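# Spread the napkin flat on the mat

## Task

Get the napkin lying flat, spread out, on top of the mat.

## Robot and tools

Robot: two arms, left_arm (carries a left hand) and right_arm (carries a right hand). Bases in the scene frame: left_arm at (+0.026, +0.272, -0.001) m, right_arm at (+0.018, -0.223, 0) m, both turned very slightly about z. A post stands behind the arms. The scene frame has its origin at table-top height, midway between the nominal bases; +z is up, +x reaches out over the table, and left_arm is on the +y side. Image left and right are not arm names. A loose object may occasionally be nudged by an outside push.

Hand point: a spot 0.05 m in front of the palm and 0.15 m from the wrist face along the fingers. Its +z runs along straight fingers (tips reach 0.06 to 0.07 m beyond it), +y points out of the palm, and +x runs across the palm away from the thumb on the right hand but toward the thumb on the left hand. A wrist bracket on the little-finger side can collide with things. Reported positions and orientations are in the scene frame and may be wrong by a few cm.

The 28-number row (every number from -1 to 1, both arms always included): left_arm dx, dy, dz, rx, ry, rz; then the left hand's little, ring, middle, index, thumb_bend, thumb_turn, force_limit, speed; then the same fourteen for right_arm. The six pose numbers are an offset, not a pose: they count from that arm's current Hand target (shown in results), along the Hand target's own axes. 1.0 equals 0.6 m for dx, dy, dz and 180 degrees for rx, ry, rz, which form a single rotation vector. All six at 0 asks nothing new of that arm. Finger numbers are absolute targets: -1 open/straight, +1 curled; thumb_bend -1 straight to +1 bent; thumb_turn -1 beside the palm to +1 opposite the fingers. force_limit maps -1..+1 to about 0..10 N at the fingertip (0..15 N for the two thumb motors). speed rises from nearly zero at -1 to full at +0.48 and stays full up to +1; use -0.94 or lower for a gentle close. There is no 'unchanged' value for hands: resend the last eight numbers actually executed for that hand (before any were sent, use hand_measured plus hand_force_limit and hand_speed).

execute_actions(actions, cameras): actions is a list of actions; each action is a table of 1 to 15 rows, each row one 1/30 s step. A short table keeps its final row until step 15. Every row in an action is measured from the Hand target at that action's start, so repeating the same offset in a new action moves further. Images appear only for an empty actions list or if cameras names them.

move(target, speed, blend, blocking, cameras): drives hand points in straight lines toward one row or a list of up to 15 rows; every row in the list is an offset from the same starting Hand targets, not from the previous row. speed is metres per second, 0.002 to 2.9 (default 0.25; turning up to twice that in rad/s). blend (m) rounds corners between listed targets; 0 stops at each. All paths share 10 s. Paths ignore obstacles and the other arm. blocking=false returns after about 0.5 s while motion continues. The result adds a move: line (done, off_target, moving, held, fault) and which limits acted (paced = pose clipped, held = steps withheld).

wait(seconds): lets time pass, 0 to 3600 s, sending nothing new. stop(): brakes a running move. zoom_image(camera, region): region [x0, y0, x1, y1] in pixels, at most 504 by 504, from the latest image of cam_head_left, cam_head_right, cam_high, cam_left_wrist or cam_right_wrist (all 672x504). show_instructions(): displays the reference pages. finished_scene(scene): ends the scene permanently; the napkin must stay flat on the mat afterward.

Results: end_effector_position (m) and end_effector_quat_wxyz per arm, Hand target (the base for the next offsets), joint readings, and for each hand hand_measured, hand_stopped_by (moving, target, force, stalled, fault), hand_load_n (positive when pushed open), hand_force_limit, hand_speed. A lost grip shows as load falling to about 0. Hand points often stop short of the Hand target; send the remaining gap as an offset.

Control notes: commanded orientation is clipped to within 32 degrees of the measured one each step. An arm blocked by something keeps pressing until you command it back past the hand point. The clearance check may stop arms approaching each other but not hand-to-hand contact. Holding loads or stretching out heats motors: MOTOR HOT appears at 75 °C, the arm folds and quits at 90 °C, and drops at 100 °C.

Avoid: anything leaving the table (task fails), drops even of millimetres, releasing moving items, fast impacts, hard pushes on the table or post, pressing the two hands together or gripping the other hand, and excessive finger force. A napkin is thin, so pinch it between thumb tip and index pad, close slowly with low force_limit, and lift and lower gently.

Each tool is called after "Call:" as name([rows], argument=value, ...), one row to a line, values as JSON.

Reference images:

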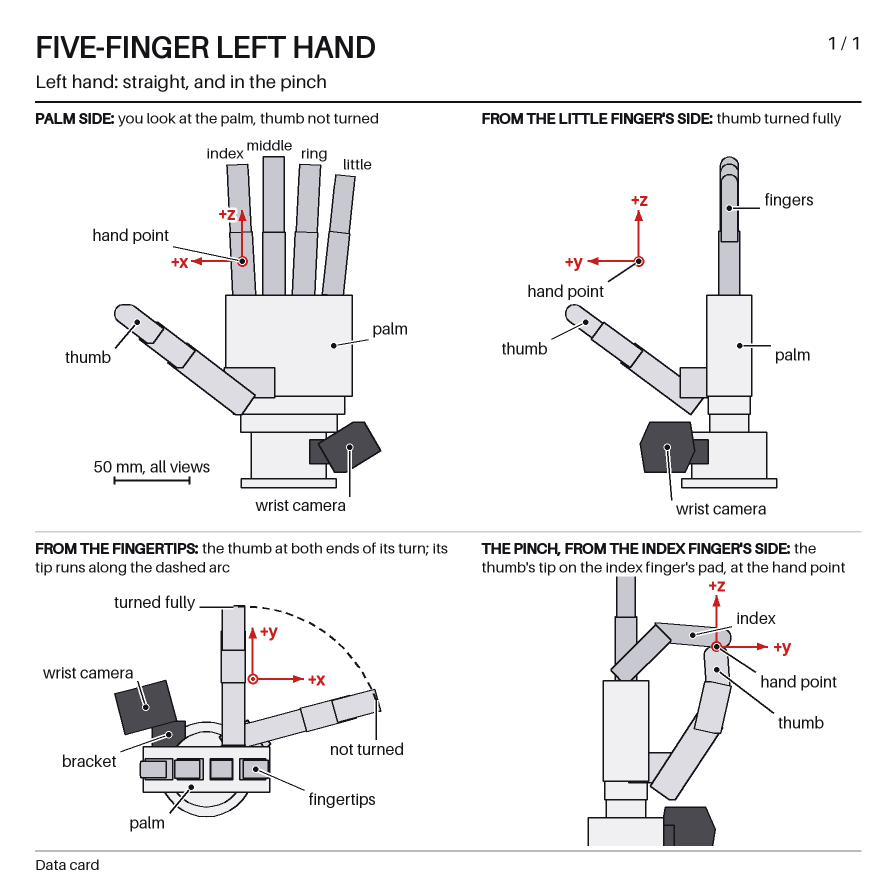

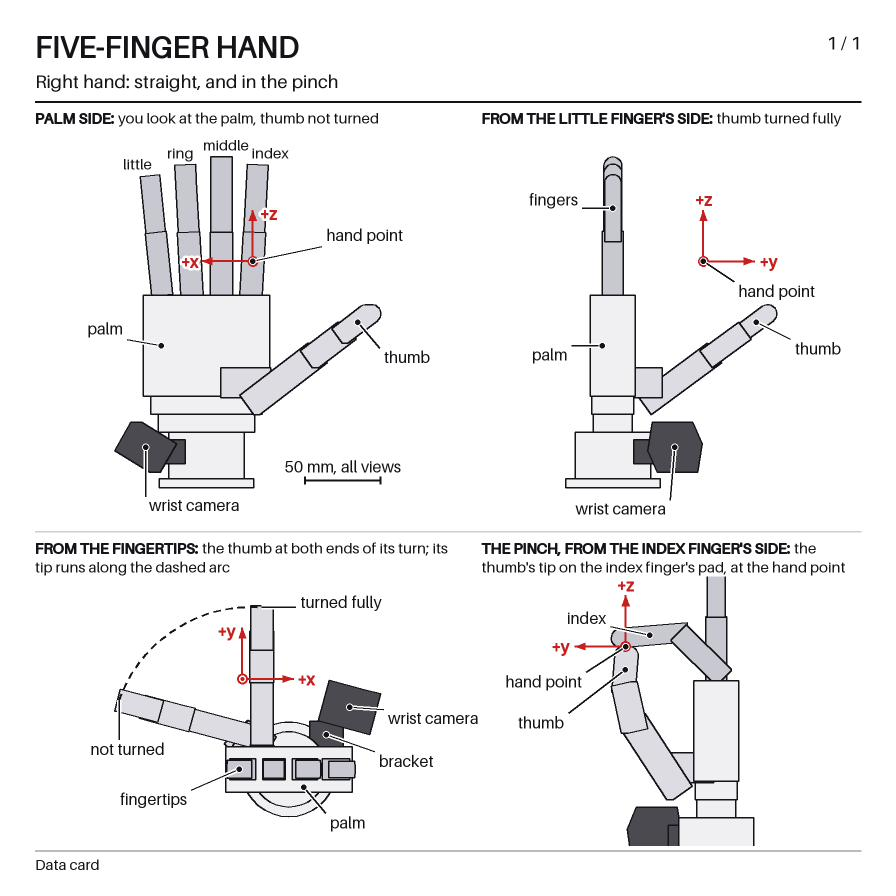

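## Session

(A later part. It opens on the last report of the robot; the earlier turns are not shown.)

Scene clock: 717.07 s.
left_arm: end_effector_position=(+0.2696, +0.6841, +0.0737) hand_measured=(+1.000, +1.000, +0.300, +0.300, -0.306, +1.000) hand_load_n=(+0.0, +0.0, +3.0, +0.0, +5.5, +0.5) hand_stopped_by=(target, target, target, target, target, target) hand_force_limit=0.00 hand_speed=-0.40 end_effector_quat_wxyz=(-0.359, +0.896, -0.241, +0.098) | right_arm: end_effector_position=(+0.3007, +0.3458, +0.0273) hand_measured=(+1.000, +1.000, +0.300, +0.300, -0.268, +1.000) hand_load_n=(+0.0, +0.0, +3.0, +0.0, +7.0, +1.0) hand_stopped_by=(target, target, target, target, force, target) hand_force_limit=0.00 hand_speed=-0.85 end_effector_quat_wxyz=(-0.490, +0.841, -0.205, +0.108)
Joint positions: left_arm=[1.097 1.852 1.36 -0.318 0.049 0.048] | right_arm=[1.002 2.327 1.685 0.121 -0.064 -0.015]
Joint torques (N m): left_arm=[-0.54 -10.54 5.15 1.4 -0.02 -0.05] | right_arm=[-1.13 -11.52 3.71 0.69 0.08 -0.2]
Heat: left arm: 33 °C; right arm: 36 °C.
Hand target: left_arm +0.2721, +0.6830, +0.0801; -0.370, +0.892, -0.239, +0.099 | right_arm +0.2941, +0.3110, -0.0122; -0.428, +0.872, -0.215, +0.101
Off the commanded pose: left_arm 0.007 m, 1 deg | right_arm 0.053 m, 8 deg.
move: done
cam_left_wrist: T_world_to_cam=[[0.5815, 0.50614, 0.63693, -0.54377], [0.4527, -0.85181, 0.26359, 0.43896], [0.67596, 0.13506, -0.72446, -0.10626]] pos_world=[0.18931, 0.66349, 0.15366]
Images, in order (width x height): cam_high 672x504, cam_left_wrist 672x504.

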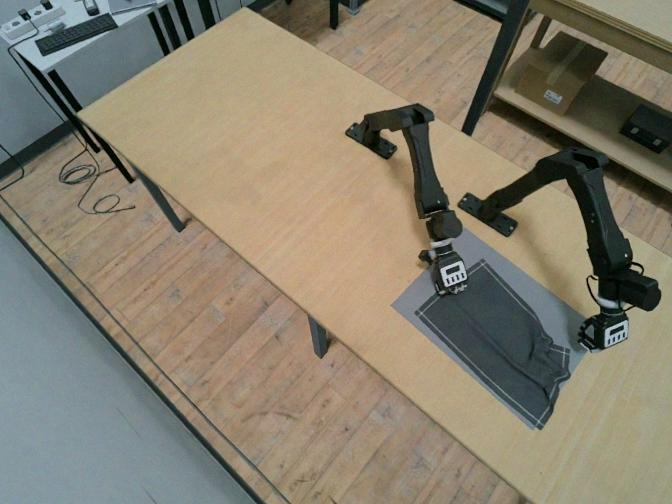

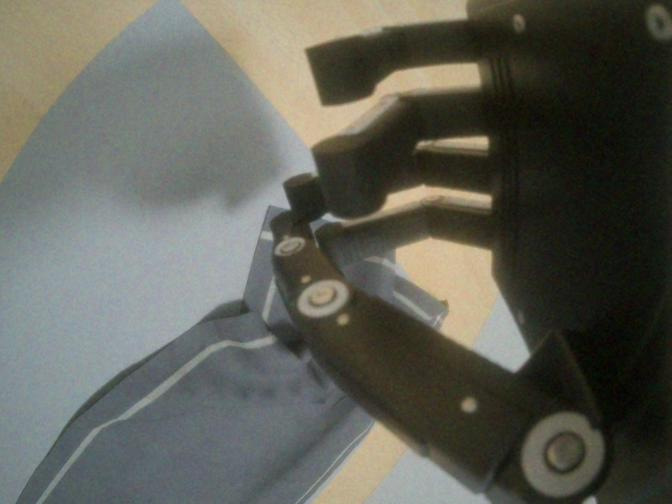

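Call:
move([
  [0.0228,0.0043,-0.0043,0,0,0,1,1,0.3,0.3,-0.3,1,0,-0.4,0,0,0,0,0,0,1,1,0.3,0.3,-0.2,1,0,-0.85],
  [0.0228,0.1104,0.1017,0,0,0,1,1,0.3,0.3,-0.3,1,0,-0.4,0,0,0,0,0,0,1,1,0.3,0.3,-0.2,1,0,-0.85],
  [-0.0818,0.0602,0.1567,0,0,0,1,1,0.3,0.3,-0.3,1,0,-0.4,0,0,0,0,0,0,1,1,0.3,0.3,-0.2,1,0,-0.85],
], speed=[0.1,0.07,0.06], cameras=["cam_left_wrist","cam_high"])

Call:
zoom_image(camera="cam_high", region=[380, 210, 630, 440])

Scene clock: 731.23 s.
left_arm: end_effector_position=(+0.2770, +0.6754, +0.0180) hand_measured=(+1.000, +1.000, +0.300, +0.300, -0.306, +1.000) hand_load_n=(+0.0, +0.0, +0.0, +0.0, +8.5, +1.0) hand_stopped_by=(target, target, target, target, target, target) hand_force_limit=0.00 hand_speed=-0.40 end_effector_quat_wxyz=(-0.293, +0.904, -0.248, +0.187) | right_arm: end_effector_position=(+0.3007, +0.3458, +0.0273) hand_measured=(+1.000, +1.000, +0.300, +0.300, -0.268, +1.000) hand_load_n=(+0.0, +0.0, +3.0, +0.0, +7.0, +1.0) hand_stopped_by=(target, target, target, target, force, target) hand_force_limit=0.00 hand_speed=-0.85 end_effector_quat_wxyz=(-0.490, +0.841, -0.205, +0.108)
Joint positions: left_arm=[1.169 2.006 1.349 -0.254 0.288 0.051] | right_arm=[1.002 2.327 1.685 0.121 -0.064 -0.015]
Joint torques (N m): left_arm=[2.82 -4.29 7.3 2.77 -1.41 0.86] | right_arm=[-1.1 -11.4 3.79 0.69 0.1 -0.17]
Heat: left arm: 33 °C; right arm: 35 °C.
Hand target: left_arm +0.2501, +0.7430, -0.0119; -0.370, +0.892, -0.239, +0.099 | right_arm +0.2941, +0.3110, -0.0122; -0.428, +0.872, -0.215, +0.101
Off the commanded pose: left_arm 0.079 m, 13 deg | right_arm 0.053 m, 8 deg.
move: off_target (left_arm)
cam_left_wrist: T_world_to_cam=[[0.55089, 0.56135, 0.61758, -0.53674], [0.33596, -0.82654, 0.45161, 0.45476], [0.76397, -0.04131, -0.64393, -0.0572]] pos_world=[0.1866, 0.67482, 0.08927]
Images, in order (width x height): cam_high 672x504, cam_left_wrist 672x504.

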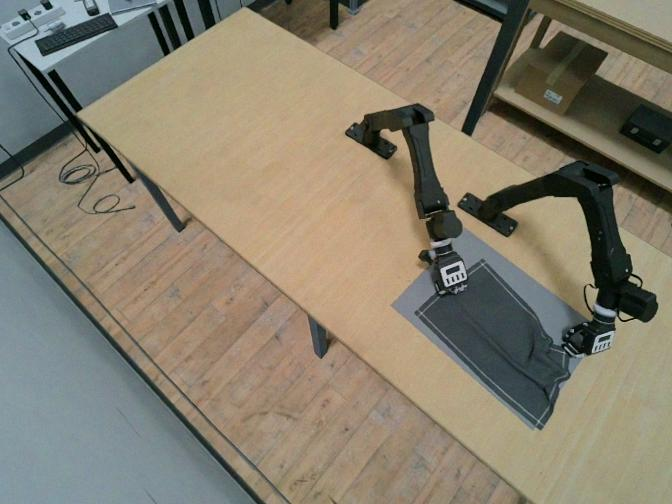

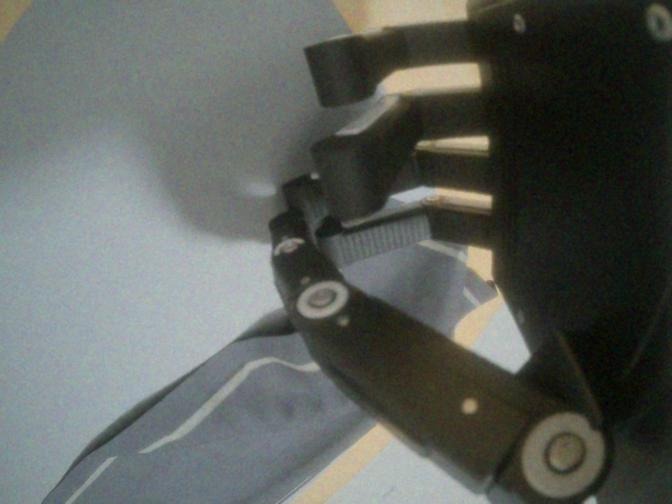

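Scaled by 2.016 from the camera's image (finer frame: 960x720).

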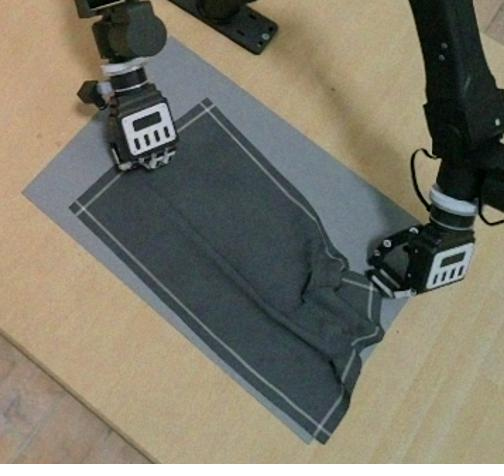

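Call:
move([
  [0.0957,-0.0550,-0.1620,0,0,0,1,1,0.3,0.3,-0.3,1,0,-0.4,0,0,0,0,0,0,1,1,0.3,0.3,-0.2,1,0,-0.85],
  [0.1466,-0.0704,-0.1386,0,0,0,1,1,0.3,0.3,-0.3,1,0,-0.4,0,0,0,0,0,0,1,1,0.3,0.3,-0.2,1,0,-0.85],
], speed=[0.08,0.1], cameras=["cam_left_wrist","cam_high"])

Call:
zoom_image(camera="cam_high", region=[380, 210, 630, 440])

Scene clock: 745.00 s.
left_arm: end_effector_position=(+0.3091, +0.6706, +0.0782) hand_measured=(+1.000, +1.000, +0.300, +0.300, -0.306, +1.000) hand_load_n=(+0.0, +0.0, +2.5, +0.0, +5.0, +0.5) hand_stopped_by=(target, target, target, target, target, target) hand_force_limit=0.00 hand_speed=-0.40 end_effector_quat_wxyz=(-0.371, +0.891, -0.242, +0.101) | right_arm: end_effector_position=(+0.3007, +0.3458, +0.0273) hand_measured=(+1.000, +1.000, +0.300, +0.300, -0.268, +1.000) hand_load_n=(+0.0, +0.0, +3.0, +0.0, +7.0, +1.0) hand_stopped_by=(target, target, target, target, force, target) hand_force_limit=0.00 hand_speed=-0.85 end_effector_quat_wxyz=(-0.490, +0.841, -0.205, +0.108)
Joint positions: left_arm=[0.992 1.856 1.369 -0.295 -0.022 -0.023] | right_arm=[1.002 2.327 1.685 0.121 -0.064 -0.015]
Joint torques (N m): left_arm=[-0.27 -7.39 8.55 1.15 -0.11 -0.08] | right_arm=[-1.1 -11.51 3.82 0.66 0.07 -0.2]
Heat: left arm: 36 °C; right arm: 35 °C.
Hand target: left_arm +0.3117, +0.6740, +0.0767; -0.370, +0.892, -0.239, +0.099 | right_arm +0.2941, +0.3110, -0.0122; -0.428, +0.872, -0.215, +0.101
Off the commanded pose: left_arm 0.005 m, 0 deg | right_arm 0.053 m, 8 deg.
move: done
cam_left_wrist: T_world_to_cam=[[0.57626, 0.48802, 0.65556, -0.55057], [0.44559, -0.86004, 0.24856, 0.41729], [0.68511, 0.14887, -0.71307, -0.14087]] pos_world=[0.22784, 0.64855, 0.15676]
Images, in order (width x height): cam_high 672x504, cam_left_wrist 672x504.

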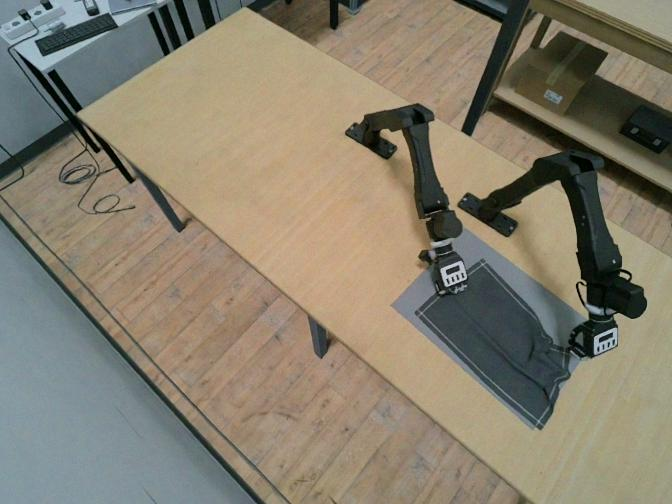

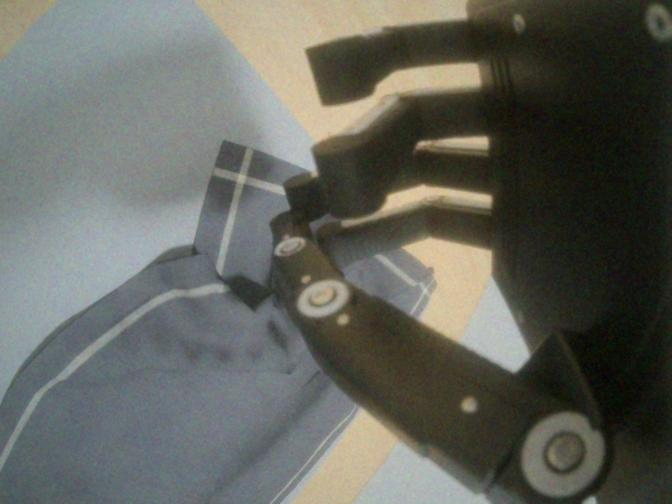

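Scaled by 2.016 from the camera's image (finer frame: 960x720).

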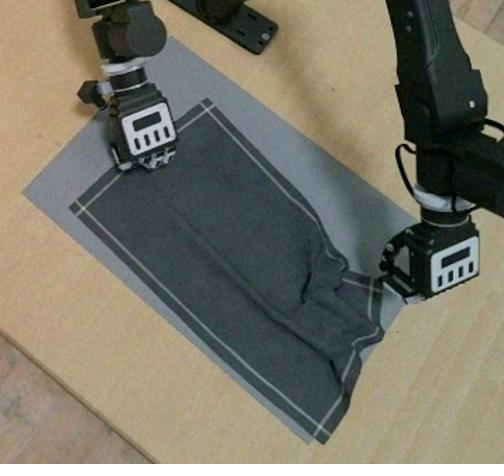

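Call:
move(target=[0,0,0,0,0,0,1,1,0.3,0.3,-0.3,1,0,-0.4,0.0155,0.0527,-0.0675,0,0,0,1,1,0.3,0.3,-0.2,1,0,-0.85], speed=0.06, cameras=["cam_left_wrist","cam_high","cam_right_wrist"])

Call:
zoom_image(camera="cam_high", region=[380, 210, 630, 440])

Scene clock: 762.93 s.
left_arm: end_effector_position=(+0.3091, +0.6706, +0.0783) hand_measured=(+1.000, +1.000, +0.300, +0.300, -0.306, +1.000) hand_load_n=(+0.0, +0.0, +3.0, +0.0, +5.0, +1.0) hand_stopped_by=(target, target, target, target, target, target) hand_force_limit=0.00 hand_speed=-0.40 end_effector_quat_wxyz=(-0.371, +0.891, -0.242, +0.101) | right_arm: end_effector_position=(+0.2899, +0.2945, +0.0259) hand_measured=(+1.000, +1.000, +0.300, +0.300, -0.268, +1.000) hand_load_n=(+0.0, +0.0, +3.0, +0.0, +7.0, +1.0) hand_stopped_by=(target, target, target, target, force, target) hand_force_limit=0.00 hand_speed=-0.85 end_effector_quat_wxyz=(-0.488, +0.841, -0.206, +0.113)
Joint positions: left_arm=[0.992 1.856 1.369 -0.295 -0.023 -0.023] | right_arm=[0.971 2.156 1.386 0.246 -0.08 -0.035]
Joint torques (N m): left_arm=[-0.13 -7.39 8.53 1.18 -0.08 -0.06] | right_arm=[-0.87 -10.17 3.47 0.7 0.02 -0.15]
Heat: left arm: 35 °C; right arm: 34 °C.
Hand target: left_arm +0.3118, +0.6739, +0.0767; -0.370, +0.892, -0.239, +0.099 | right_arm +0.2787, +0.2611, -0.0123; -0.428, +0.872, -0.215, +0.101
Off the commanded pose: left_arm 0.005 m, 0 deg | right_arm 0.052 m, 8 deg.
move: off_target (right_arm)
cam_left_wrist: T_world_to_cam=[[0.57603, 0.48834, 0.65553, -0.55066], [0.44602, -0.85981, 0.24859, 0.41708], [0.68502, 0.14918, -0.71308, -0.14098]] pos_world=[0.22774, 0.64855, 0.15676]
cam_right_wrist: T_world_to_cam=[[0.03545, -0.57637, -0.81642, 0.17193], [-0.9932, -0.11097, 0.03522, 0.323], [-0.1109, 0.80962, -0.57638, -0.08076]] pos_world=[0.30576, 0.20032, 0.08245]
Images, in order (width x height): cam_high 672x504, cam_left_wrist 672x504, cam_right_wrist 672x504.

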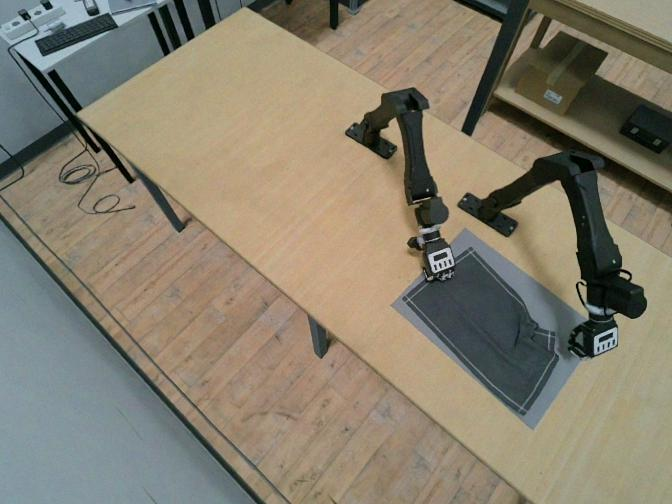

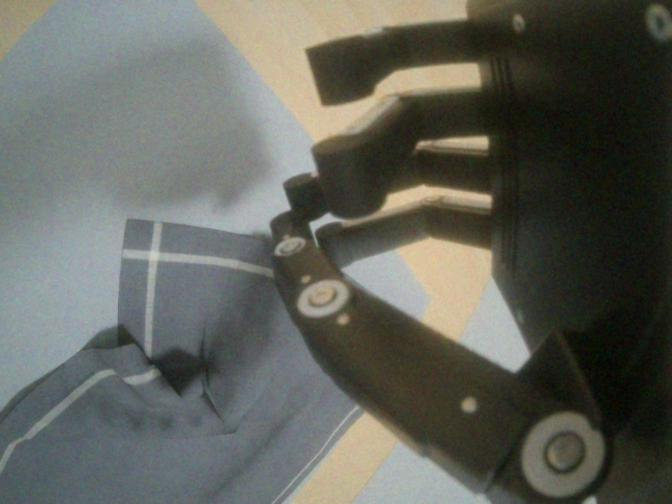

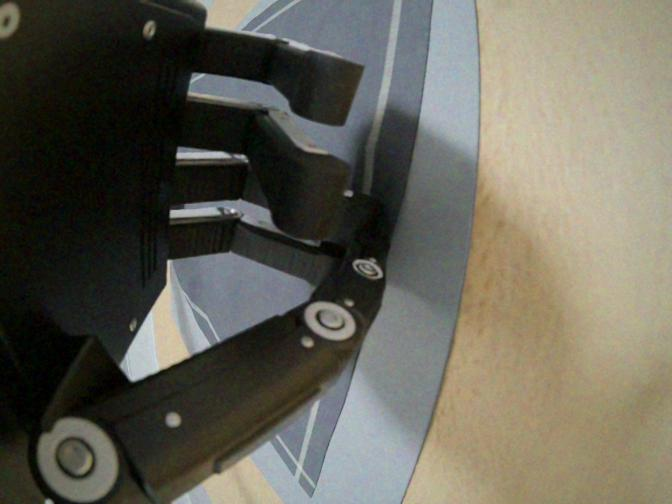

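Scaled by 2.016 from the camera's image (finer frame: 960x720).

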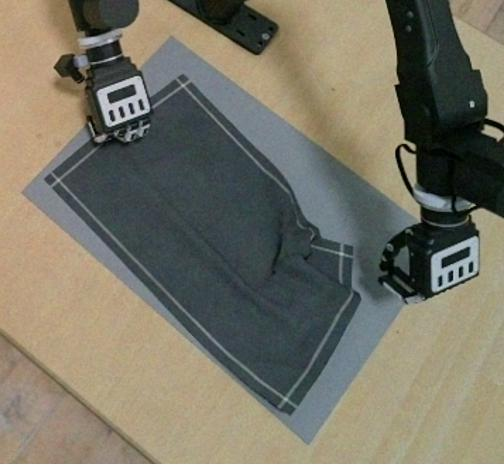

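Call:
move([
  [0.0275,0.0785,-0.0785,0,0,0,1,1,0.3,0.3,-0.3,1,0,-0.4,0,0,0,0,0,0,1,1,0.3,0.3,-0.2,1,0,-0.85],
  [0.0275,0.1833,0.0263,0,0,0,1,1,0.3,0.3,-0.3,1,0,-0.4,0,0,0,0,0,0,1,1,0.3,0.3,-0.2,1,0,-0.85],
  [-0.0912,0.1430,0.0740,0,0,0,1,1,0.3,0.3,-0.3,1,0,-0.4,0,0,0,0,0,0,1,1,0.3,0.3,-0.2,1,0,-0.85],
], speed=[0.1,0.07,0.06], cameras=["cam_left_wrist","cam_high"])

Call:
zoom_image(camera="cam_high", region=[380, 210, 630, 440])

Scene clock: 781.27 s.
left_arm: end_effector_position=(+0.2712, +0.6850, +0.0171) hand_measured=(+1.000, +1.000, +0.300, +0.300, -0.306, +1.000) hand_load_n=(+0.0, +0.0, +1.0, +0.0, +5.5, +0.5) hand_stopped_by=(target, target, target, target, target, target) hand_force_limit=0.00 hand_speed=-0.40 end_effector_quat_wxyz=(-0.414, +0.869, -0.240, +0.130) | right_arm: end_effector_position=(+0.2899, +0.2945, +0.0260) hand_measured=(+1.000, +1.000, +0.300, +0.300, -0.268, +1.000) hand_load_n=(+0.0, +0.0, +3.0, +0.0, +7.0, +1.0) hand_stopped_by=(target, target, target, target, force, target) hand_force_limit=0.00 hand_speed=-0.85 end_effector_quat_wxyz=(-0.488, +0.841, -0.205, +0.114)
Joint positions: left_arm=[1.118 1.879 1.056 0.145 0.107 0.051] | right_arm=[0.971 2.156 1.386 0.247 -0.08 -0.035]
Joint torques (N m): left_arm=[1.21 -5.37 5.83 0.61 -0.25 0.32] | right_arm=[-0.96 -10.22 3.56 0.68 -0.02 -0.17]
Heat: left arm: 35 °C; right arm: 34 °C.
Hand target: left_arm +0.2498, +0.6759, -0.0153; -0.370, +0.892, -0.239, +0.099 | right_arm +0.2787, +0.2611, -0.0123; -0.428, +0.872, -0.215, +0.101
Off the commanded pose: left_arm 0.040 m, 7 deg | right_arm 0.052 m, 8 deg.
move: off_target (left_arm)
cam_left_wrist: T_world_to_cam=[[0.5304, 0.42286, 0.73475, -0.43995], [0.41005, -0.88655, 0.21422, 0.49018], [0.74198, 0.18766, -0.64362, -0.20378]] pos_world=[0.18355, 0.65884, 0.0871]
Images, in order (width x height): cam_high 672x504, cam_left_wrist 672x504.

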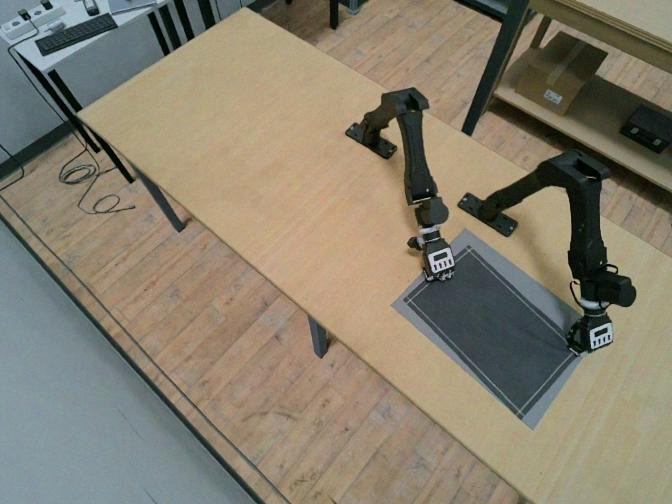

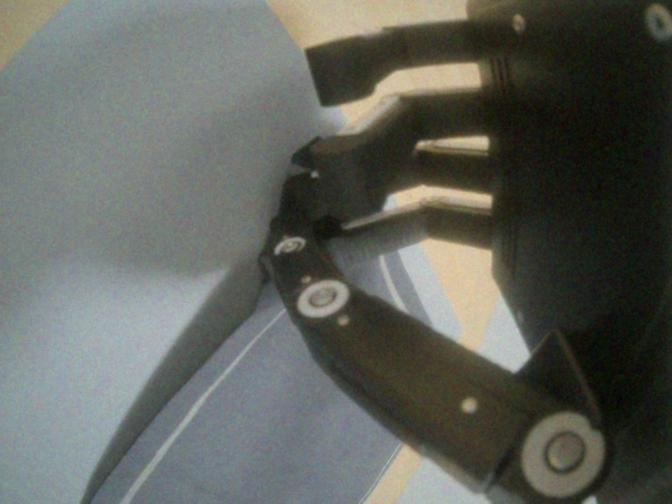

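Scaled by 2.016 from the camera's image (finer frame: 960x720).

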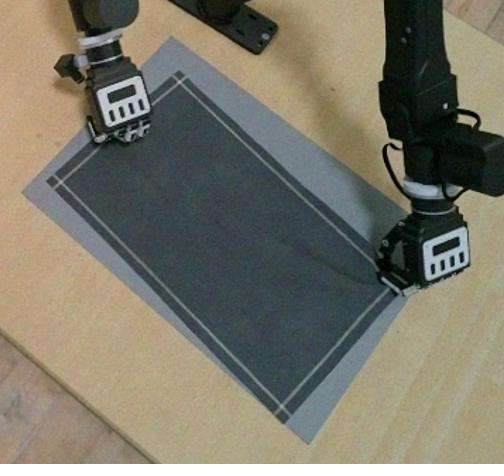

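Call:
move([
  [0.0228,-0.1335,-0.0905,0,0,0,1,1,0.3,0.3,-0.3,1,0,-0.4,0,0,0,0,0,0,1,1,0.3,0.3,-0.2,1,0,-0.85],
  [-0.0977,-0.1962,-0.4285,0,0,0,1,1,0.3,0.3,-0.3,1,0,-0.4,0,0,0,0,0,0,1,1,0.3,0.3,-0.2,1,0,-0.85],
], speed=[0.06,0.2], cameras=["cam_left_wrist","cam_high","cam_head_left"])

Call:
zoom_image(camera="cam_high", region=[380, 210, 630, 440])

Scene clock: 791.67 s.
left_arm: end_effector_position=(+0.1511, +0.6191, +0.2446) hand_measured=(+1.000, +1.000, +0.300, +0.300, -0.306, +1.000) hand_load_n=(+0.0, +0.0, +3.0, +0.0, +5.0, +1.0) hand_stopped_by=(target, target, target, target, target, target) hand_force_limit=0.00 hand_speed=-0.40 end_effector_quat_wxyz=(-0.365, +0.895, -0.238, +0.099) | right_arm: end_effector_position=(+0.2899, +0.2945, +0.0260) hand_measured=(+1.000, +1.000, +0.300, +0.300, -0.268, +1.000) hand_load_n=(+0.0, +0.0, +3.0, +0.0, +7.0, +0.5) hand_stopped_by=(target, target, target, target, force, target) hand_force_limit=0.00 hand_speed=-0.85 end_effector_quat_wxyz=(-0.488, +0.841, -0.205, +0.114)
Joint positions: left_arm=[1.371 1.51 1.669 -0.985 0.236 0.243] | right_arm=[0.971 2.156 1.386 0.247 -0.08 -0.035]
Joint torques (N m): left_arm=[0.57 -5.55 7.65 1.1 0.16 0.06] | right_arm=[-0.87 -10.21 3.54 0.73 -0.03 -0.17]
Heat: left arm: 34 °C; right arm: 35 °C.
Hand target: left_arm +0.1497, +0.6200, +0.2497; -0.370, +0.892, -0.239, +0.099 | right_arm +0.2787, +0.2611, -0.0123; -0.428, +0.872, -0.215, +0.101
Off the commanded pose: left_arm 0.005 m, 1 deg | right_arm 0.052 m, 8 deg.
move: done
cam_left_wrist: T_world_to_cam=[[0.57418, 0.50292, 0.64606, -0.55007], [0.45512, -0.85201, 0.25875, 0.39306], [0.68058, 0.14547, -0.71809, 0.09774]] pos_world=[0.07043, 0.59731, 0.32386]
Images, in order (width x height): cam_head_left 672x504, cam_high 672x504, cam_left_wrist 672x504.

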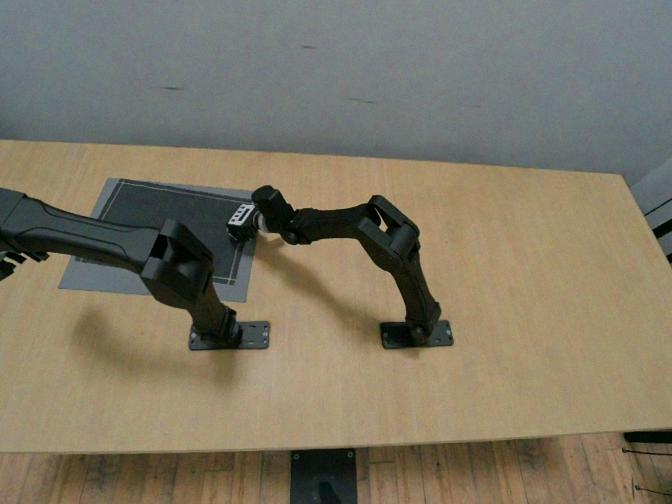

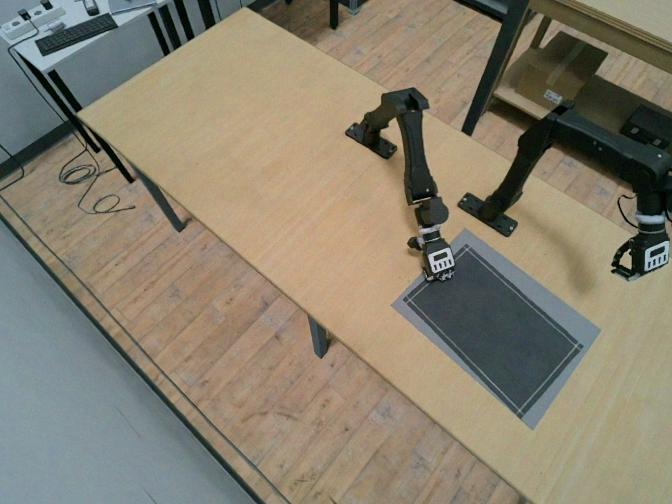

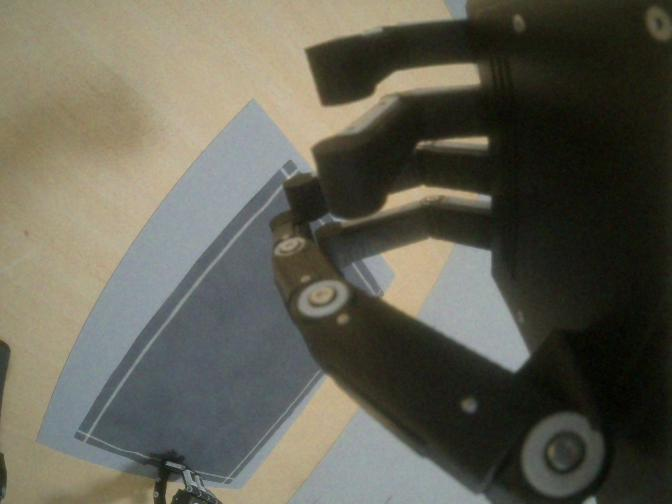

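Scaled by 2.016 from the camera's image (finer frame: 960x720).

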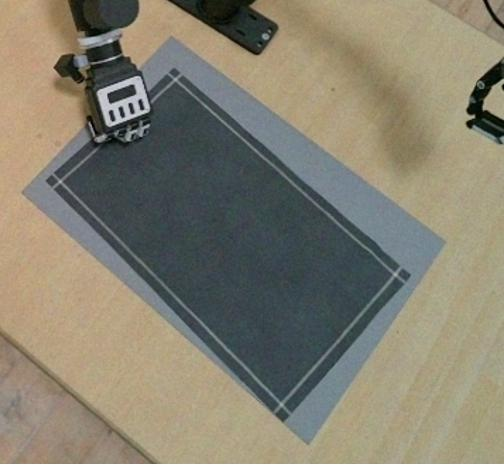

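Call:
move([
  [0.1733,0.0583,0.3660,0,0,0,1,1,0.3,0.3,-0.3,1,0,-0.4,0,0,0,0,0,0,1,1,0.3,0.3,-0.2,1,0,-0.85],
  [0.1733,0.1550,0.4627,0,0,0,1,1,0.3,0.3,-0.3,1,0,-0.4,0,0,0,0,0,0,1,1,0.3,0.3,-0.2,1,0,-0.85],
  [0.1112,0.1992,0.4232,0,0,0,1,1,0.3,0.3,-0.3,1,0,-0.4,0,0,0,0,0,0,1,1,0.3,0.3,-0.2,1,0,-0.85],
], speed=[0.2,0.07,0.05], cameras=["cam_left_wrist","cam_high"])

Call:
zoom_image(camera="cam_high", region=[380, 210, 630, 440])

Scene clock: 811.43 s.
left_arm: end_effector_position=(+0.2828, +0.6881, +0.0169) hand_measured=(+1.000, +1.000, +0.300, +0.300, -0.306, +1.000) hand_load_n=(+0.0, +0.0, +1.5, +0.0, +5.5, +1.0) hand_stopped_by=(target, target, target, target, target, target) hand_force_limit=0.00 hand_speed=-0.40 end_effector_quat_wxyz=(-0.418, +0.867, -0.239, +0.132) | right_arm: end_effector_position=(+0.2899, +0.2945, +0.0260) hand_measured=(+1.000, +1.000, +0.300, +0.300, -0.268, +1.000) hand_load_n=(+0.0, +0.0, +2.5, +0.0, +7.0, +1.0) hand_stopped_by=(target, target, target, target, force, target) hand_force_limit=0.00 hand_speed=-0.85 end_effector_quat_wxyz=(-0.488, +0.841, -0.205, +0.114)
Joint positions: left_arm=[1.094 1.901 1.078 0.157 0.09 0.034] | right_arm=[0.971 2.156 1.386 0.247 -0.08 -0.036]
Joint torques (N m): left_arm=[1.43 -8.02 2.89 0.51 -0.3 0.26] | right_arm=[-0.83 -10.17 3.51 0.68 0 -0.12]
Heat: left arm: 34 °C; right arm: 35 °C.
Hand target: left_arm +0.2550, +0.6688, -0.0144; -0.370, +0.892, -0.239, +0.099 | right_arm +0.2788, +0.2611, -0.0123; -0.428, +0.872, -0.215, +0.101
Off the commanded pose: left_arm 0.046 m, 7 deg | right_arm 0.052 m, 8 deg.
move: off_target (left_arm)
cam_left_wrist: T_world_to_cam=[[0.52589, 0.41686, 0.7414, -0.44203], [0.40868, -0.88829, 0.20956, 0.48983], [0.74594, 0.19279, -0.6375, -0.21783]] pos_world=[0.19477, 0.66136, 0.0862]
Images, in order (width x height): cam_high 672x504, cam_left_wrist 672x504.

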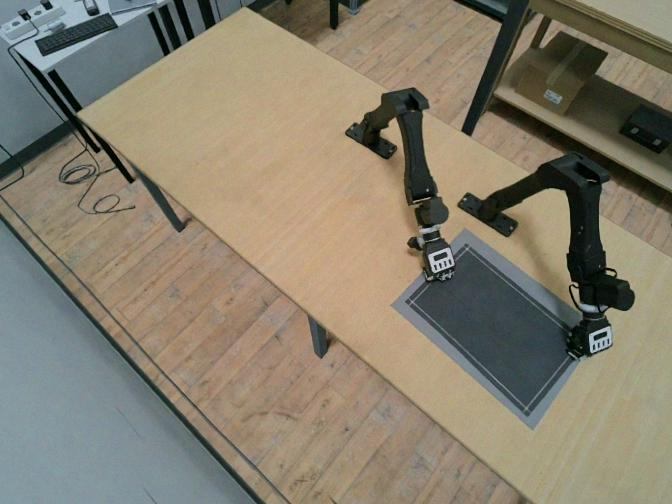

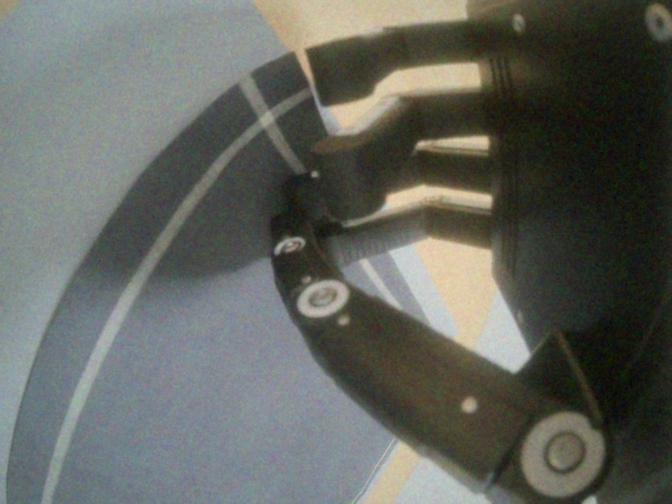

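Scaled by 2.016 from the camera's image (finer frame: 960x720).

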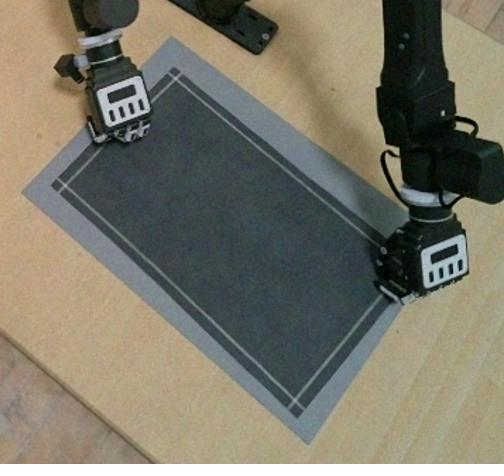

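Call:
move([
  [-0.0227,0.0147,-0.0147,0,0,0,1,1,0.3,0.3,-0.3,1,0,-0.4,0,0,0,0,0,0,1,1,0.3,0.3,-0.2,1,0,-0.85],
  [0.0012,-0.1330,-0.0887,0,0,0,1,1,0.3,0.3,-0.3,1,0,-0.4,0,0,0,0,0,0,1,1,0.3,0.3,-0.2,1,0,-0.85],
  [-0.1107,-0.1993,-0.4230,0,0,0,1,1,0.3,0.3,-0.3,1,0,-0.4,0,0,0,0,0,0,1,1,0.3,0.3,-0.2,1,0,-0.85],
], speed=[0.05,0.06,0.2], cameras=["cam_left_wrist","cam_high"])

Call:
zoom_image(camera="cam_high", region=[380, 210, 630, 440])

Scene clock: 828.40 s.
left_arm: end_effector_position=(+0.1515, +0.6190, +0.2449) hand_measured=(+1.000, +1.000, +0.300, +0.300, -0.306, +1.000) hand_load_n=(+0.0, +0.0, +3.0, +0.0, +5.0, +0.5) hand_stopped_by=(target, target, target, target, target, target) hand_force_limit=0.00 hand_speed=-0.40 end_effector_quat_wxyz=(-0.365, +0.895, -0.238, +0.099) | right_arm: end_effector_position=(+0.2899, +0.2945, +0.0260) hand_measured=(+1.000, +1.000, +0.300, +0.300, -0.268, +1.000) hand_load_n=(+0.0, +0.0, +2.5, +0.0, +7.0, +1.0) hand_stopped_by=(target, target, target, target, force, target) hand_force_limit=0.00 hand_speed=-0.85 end_effector_quat_wxyz=(-0.488, +0.841, -0.205, +0.113)
Joint positions: left_arm=[1.37 1.509 1.669 -0.985 0.235 0.243] | right_arm=[0.971 2.156 1.386 0.247 -0.081 -0.036]
Joint torques (N m): left_arm=[0.51 -5.53 7.62 1.12 0.16 0.1] | right_arm=[-0.92 -10.1 3.58 0.68 0.01 -0.17]
Heat: left arm: 33 °C; right arm: 36 °C.
Hand target: left_arm +0.1499, +0.6200, +0.2497; -0.370, +0.892, -0.239, +0.099 | right_arm +0.2787, +0.2611, -0.0123; -0.428, +0.872, -0.215, +0.101
Off the commanded pose: left_arm 0.005 m, 1 deg | right_arm 0.052 m, 8 deg.
move: done
cam_left_wrist: T_world_to_cam=[[0.57415, 0.50228, 0.64658, -0.55006], [0.45502, -0.85228, 0.25802, 0.39311], [0.68066, 0.14607, -0.71789, 0.09727]] pos_world=[0.07073, 0.59712, 0.32406]
Images, in order (width x height): cam_high 672x504, cam_left_wrist 672x504.

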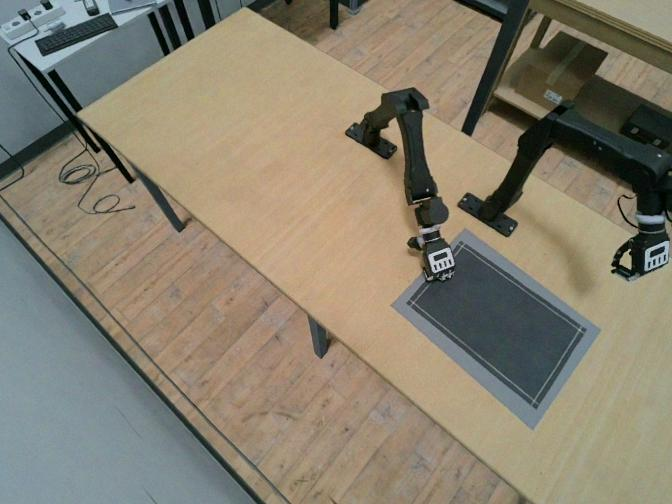

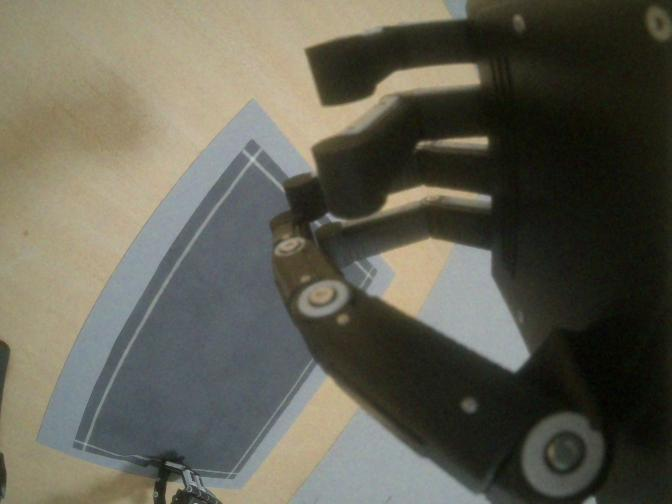

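Scaled by 2.016 from the camera's image (finer frame: 960x720).

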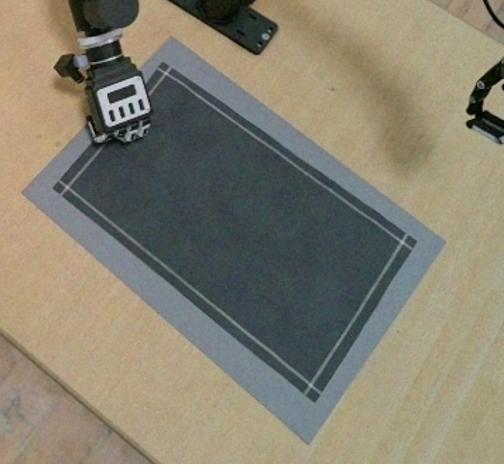

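Call:
move([
  [0,0,0,0,0,0,1,1,0.3,0.3,-0.3,1,0,-0.4,-0.0082,-0.1692,-0.0595,0,0,0,1,1,0.3,0.3,-0.2,1,0,-0.85],
  [0,0,0,0,0,0,1,1,0.3,0.3,-0.3,1,0,-0.4,0.1168,-0.1378,-0.5330,0,0,0,1,1,0.3,0.3,-0.2,1,0,-0.85],
], speed=[0.06,0.2], cameras=["cam_left_wrist","cam_high","cam_head_left"])

Call:
zoom_image(camera="cam_high", region=[380, 210, 630, 440])

Call:
zoom_image(camera="cam_left_wrist", region=[20, 80, 420, 500])

Scene clock: 836.83 s.
left_arm: end_effector_position=(+0.1514, +0.6189, +0.2449) hand_measured=(+1.000, +1.000, +0.300, +0.300, -0.306, +1.000) hand_load_n=(+0.0, +0.0, +2.5, +0.0, +5.5, +0.5) hand_stopped_by=(target, target, target, target, target, target) hand_force_limit=0.00 hand_speed=-0.40 end_effector_quat_wxyz=(-0.365, +0.895, -0.238, +0.099) | right_arm: end_effector_position=(+0.2488, +0.0497, +0.2391) hand_measured=(+1.000, +1.000, +0.300, +0.300, -0.268, +1.000) hand_load_n=(+0.0, +0.0, +3.0, +0.0, +7.0, +1.0) hand_stopped_by=(target, target, target, target, force, target) hand_force_limit=0.00 hand_speed=-0.85 end_effector_quat_wxyz=(-0.419, +0.875, -0.220, +0.097)
Joint positions: left_arm=[1.37 1.509 1.669 -0.985 0.235 0.243] | right_arm=[0.605 1.365 1.448 -0.816 -0.347 -0.278]
Joint torques (N m): left_arm=[0.64 -5.61 7.53 1.09 0.18 0.09] | right_arm=[-0.75 -4.94 9.81 1.25 -0.28 -0.06]
Heat: left arm: 33 °C; right arm: 36 °C.
Hand target: left_arm +0.1499, +0.6200, +0.2497; -0.370, +0.892, -0.239, +0.099 | right_arm +0.2496, +0.0488, +0.2486; -0.428, +0.872, -0.215, +0.101
Off the commanded pose: left_arm 0.005 m, 1 deg | right_arm 0.010 m, 1 deg.
move: done
cam_left_wrist: T_world_to_cam=[[0.57422, 0.50253, 0.64632, -0.55007], [0.45504, -0.85218, 0.25831, 0.393], [0.68059, 0.14577, -0.71801, 0.09756]] pos_world=[0.07063, 0.59711, 0.32406]
Images, in order (width x height): cam_head_left 672x504, cam_high 672x504, cam_left_wrist 672x504.

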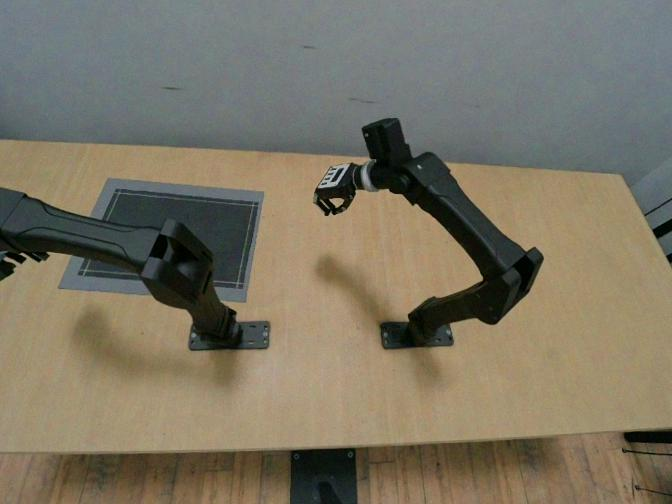

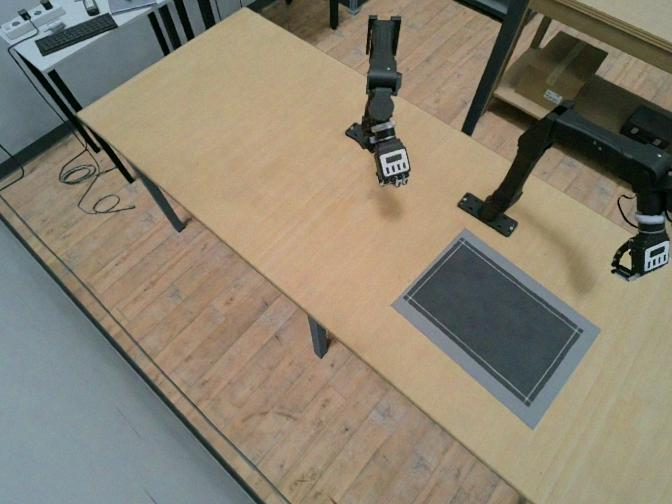

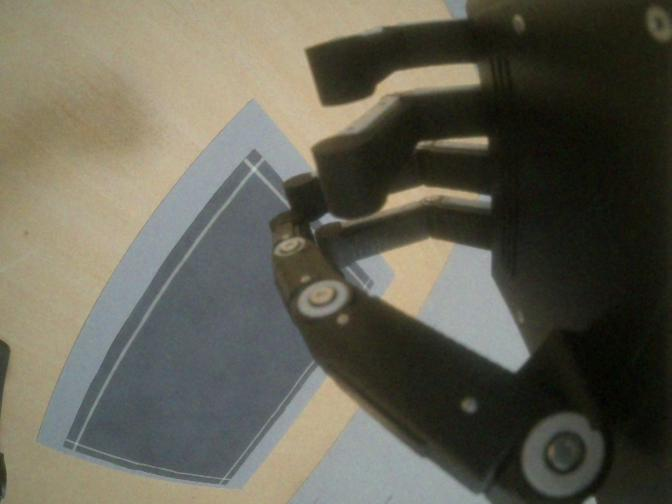

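Scaled by 2.016 from the camera's image (finer frame: 960x720).

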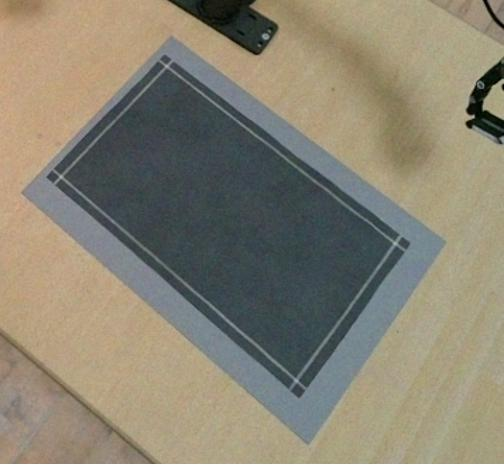

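Scaled by 1.200 from the camera's image (finer frame: 960x720).

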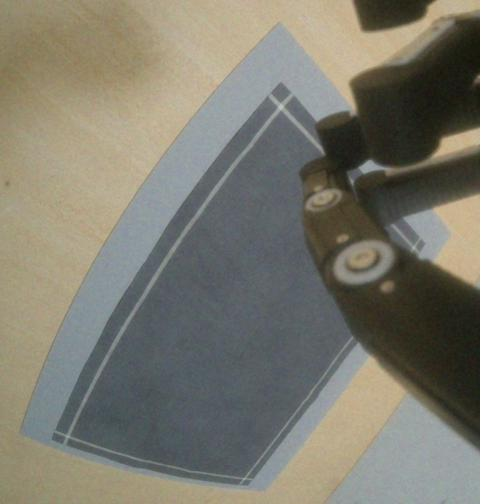

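Call:
zoom_image(camera="cam_head_left", region=[50, 160, 280, 320])

Scaled by 2.191 from the camera's image (finer frame: 960x720).

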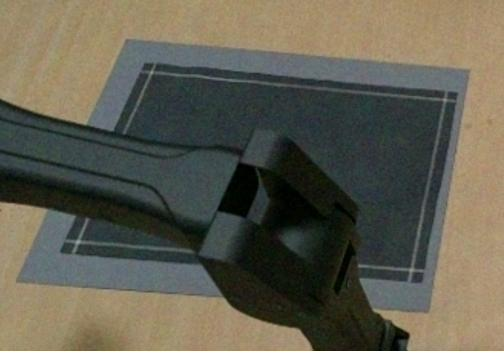

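Call:
finished_scene(scene=1)

The scene is finished: the task was done.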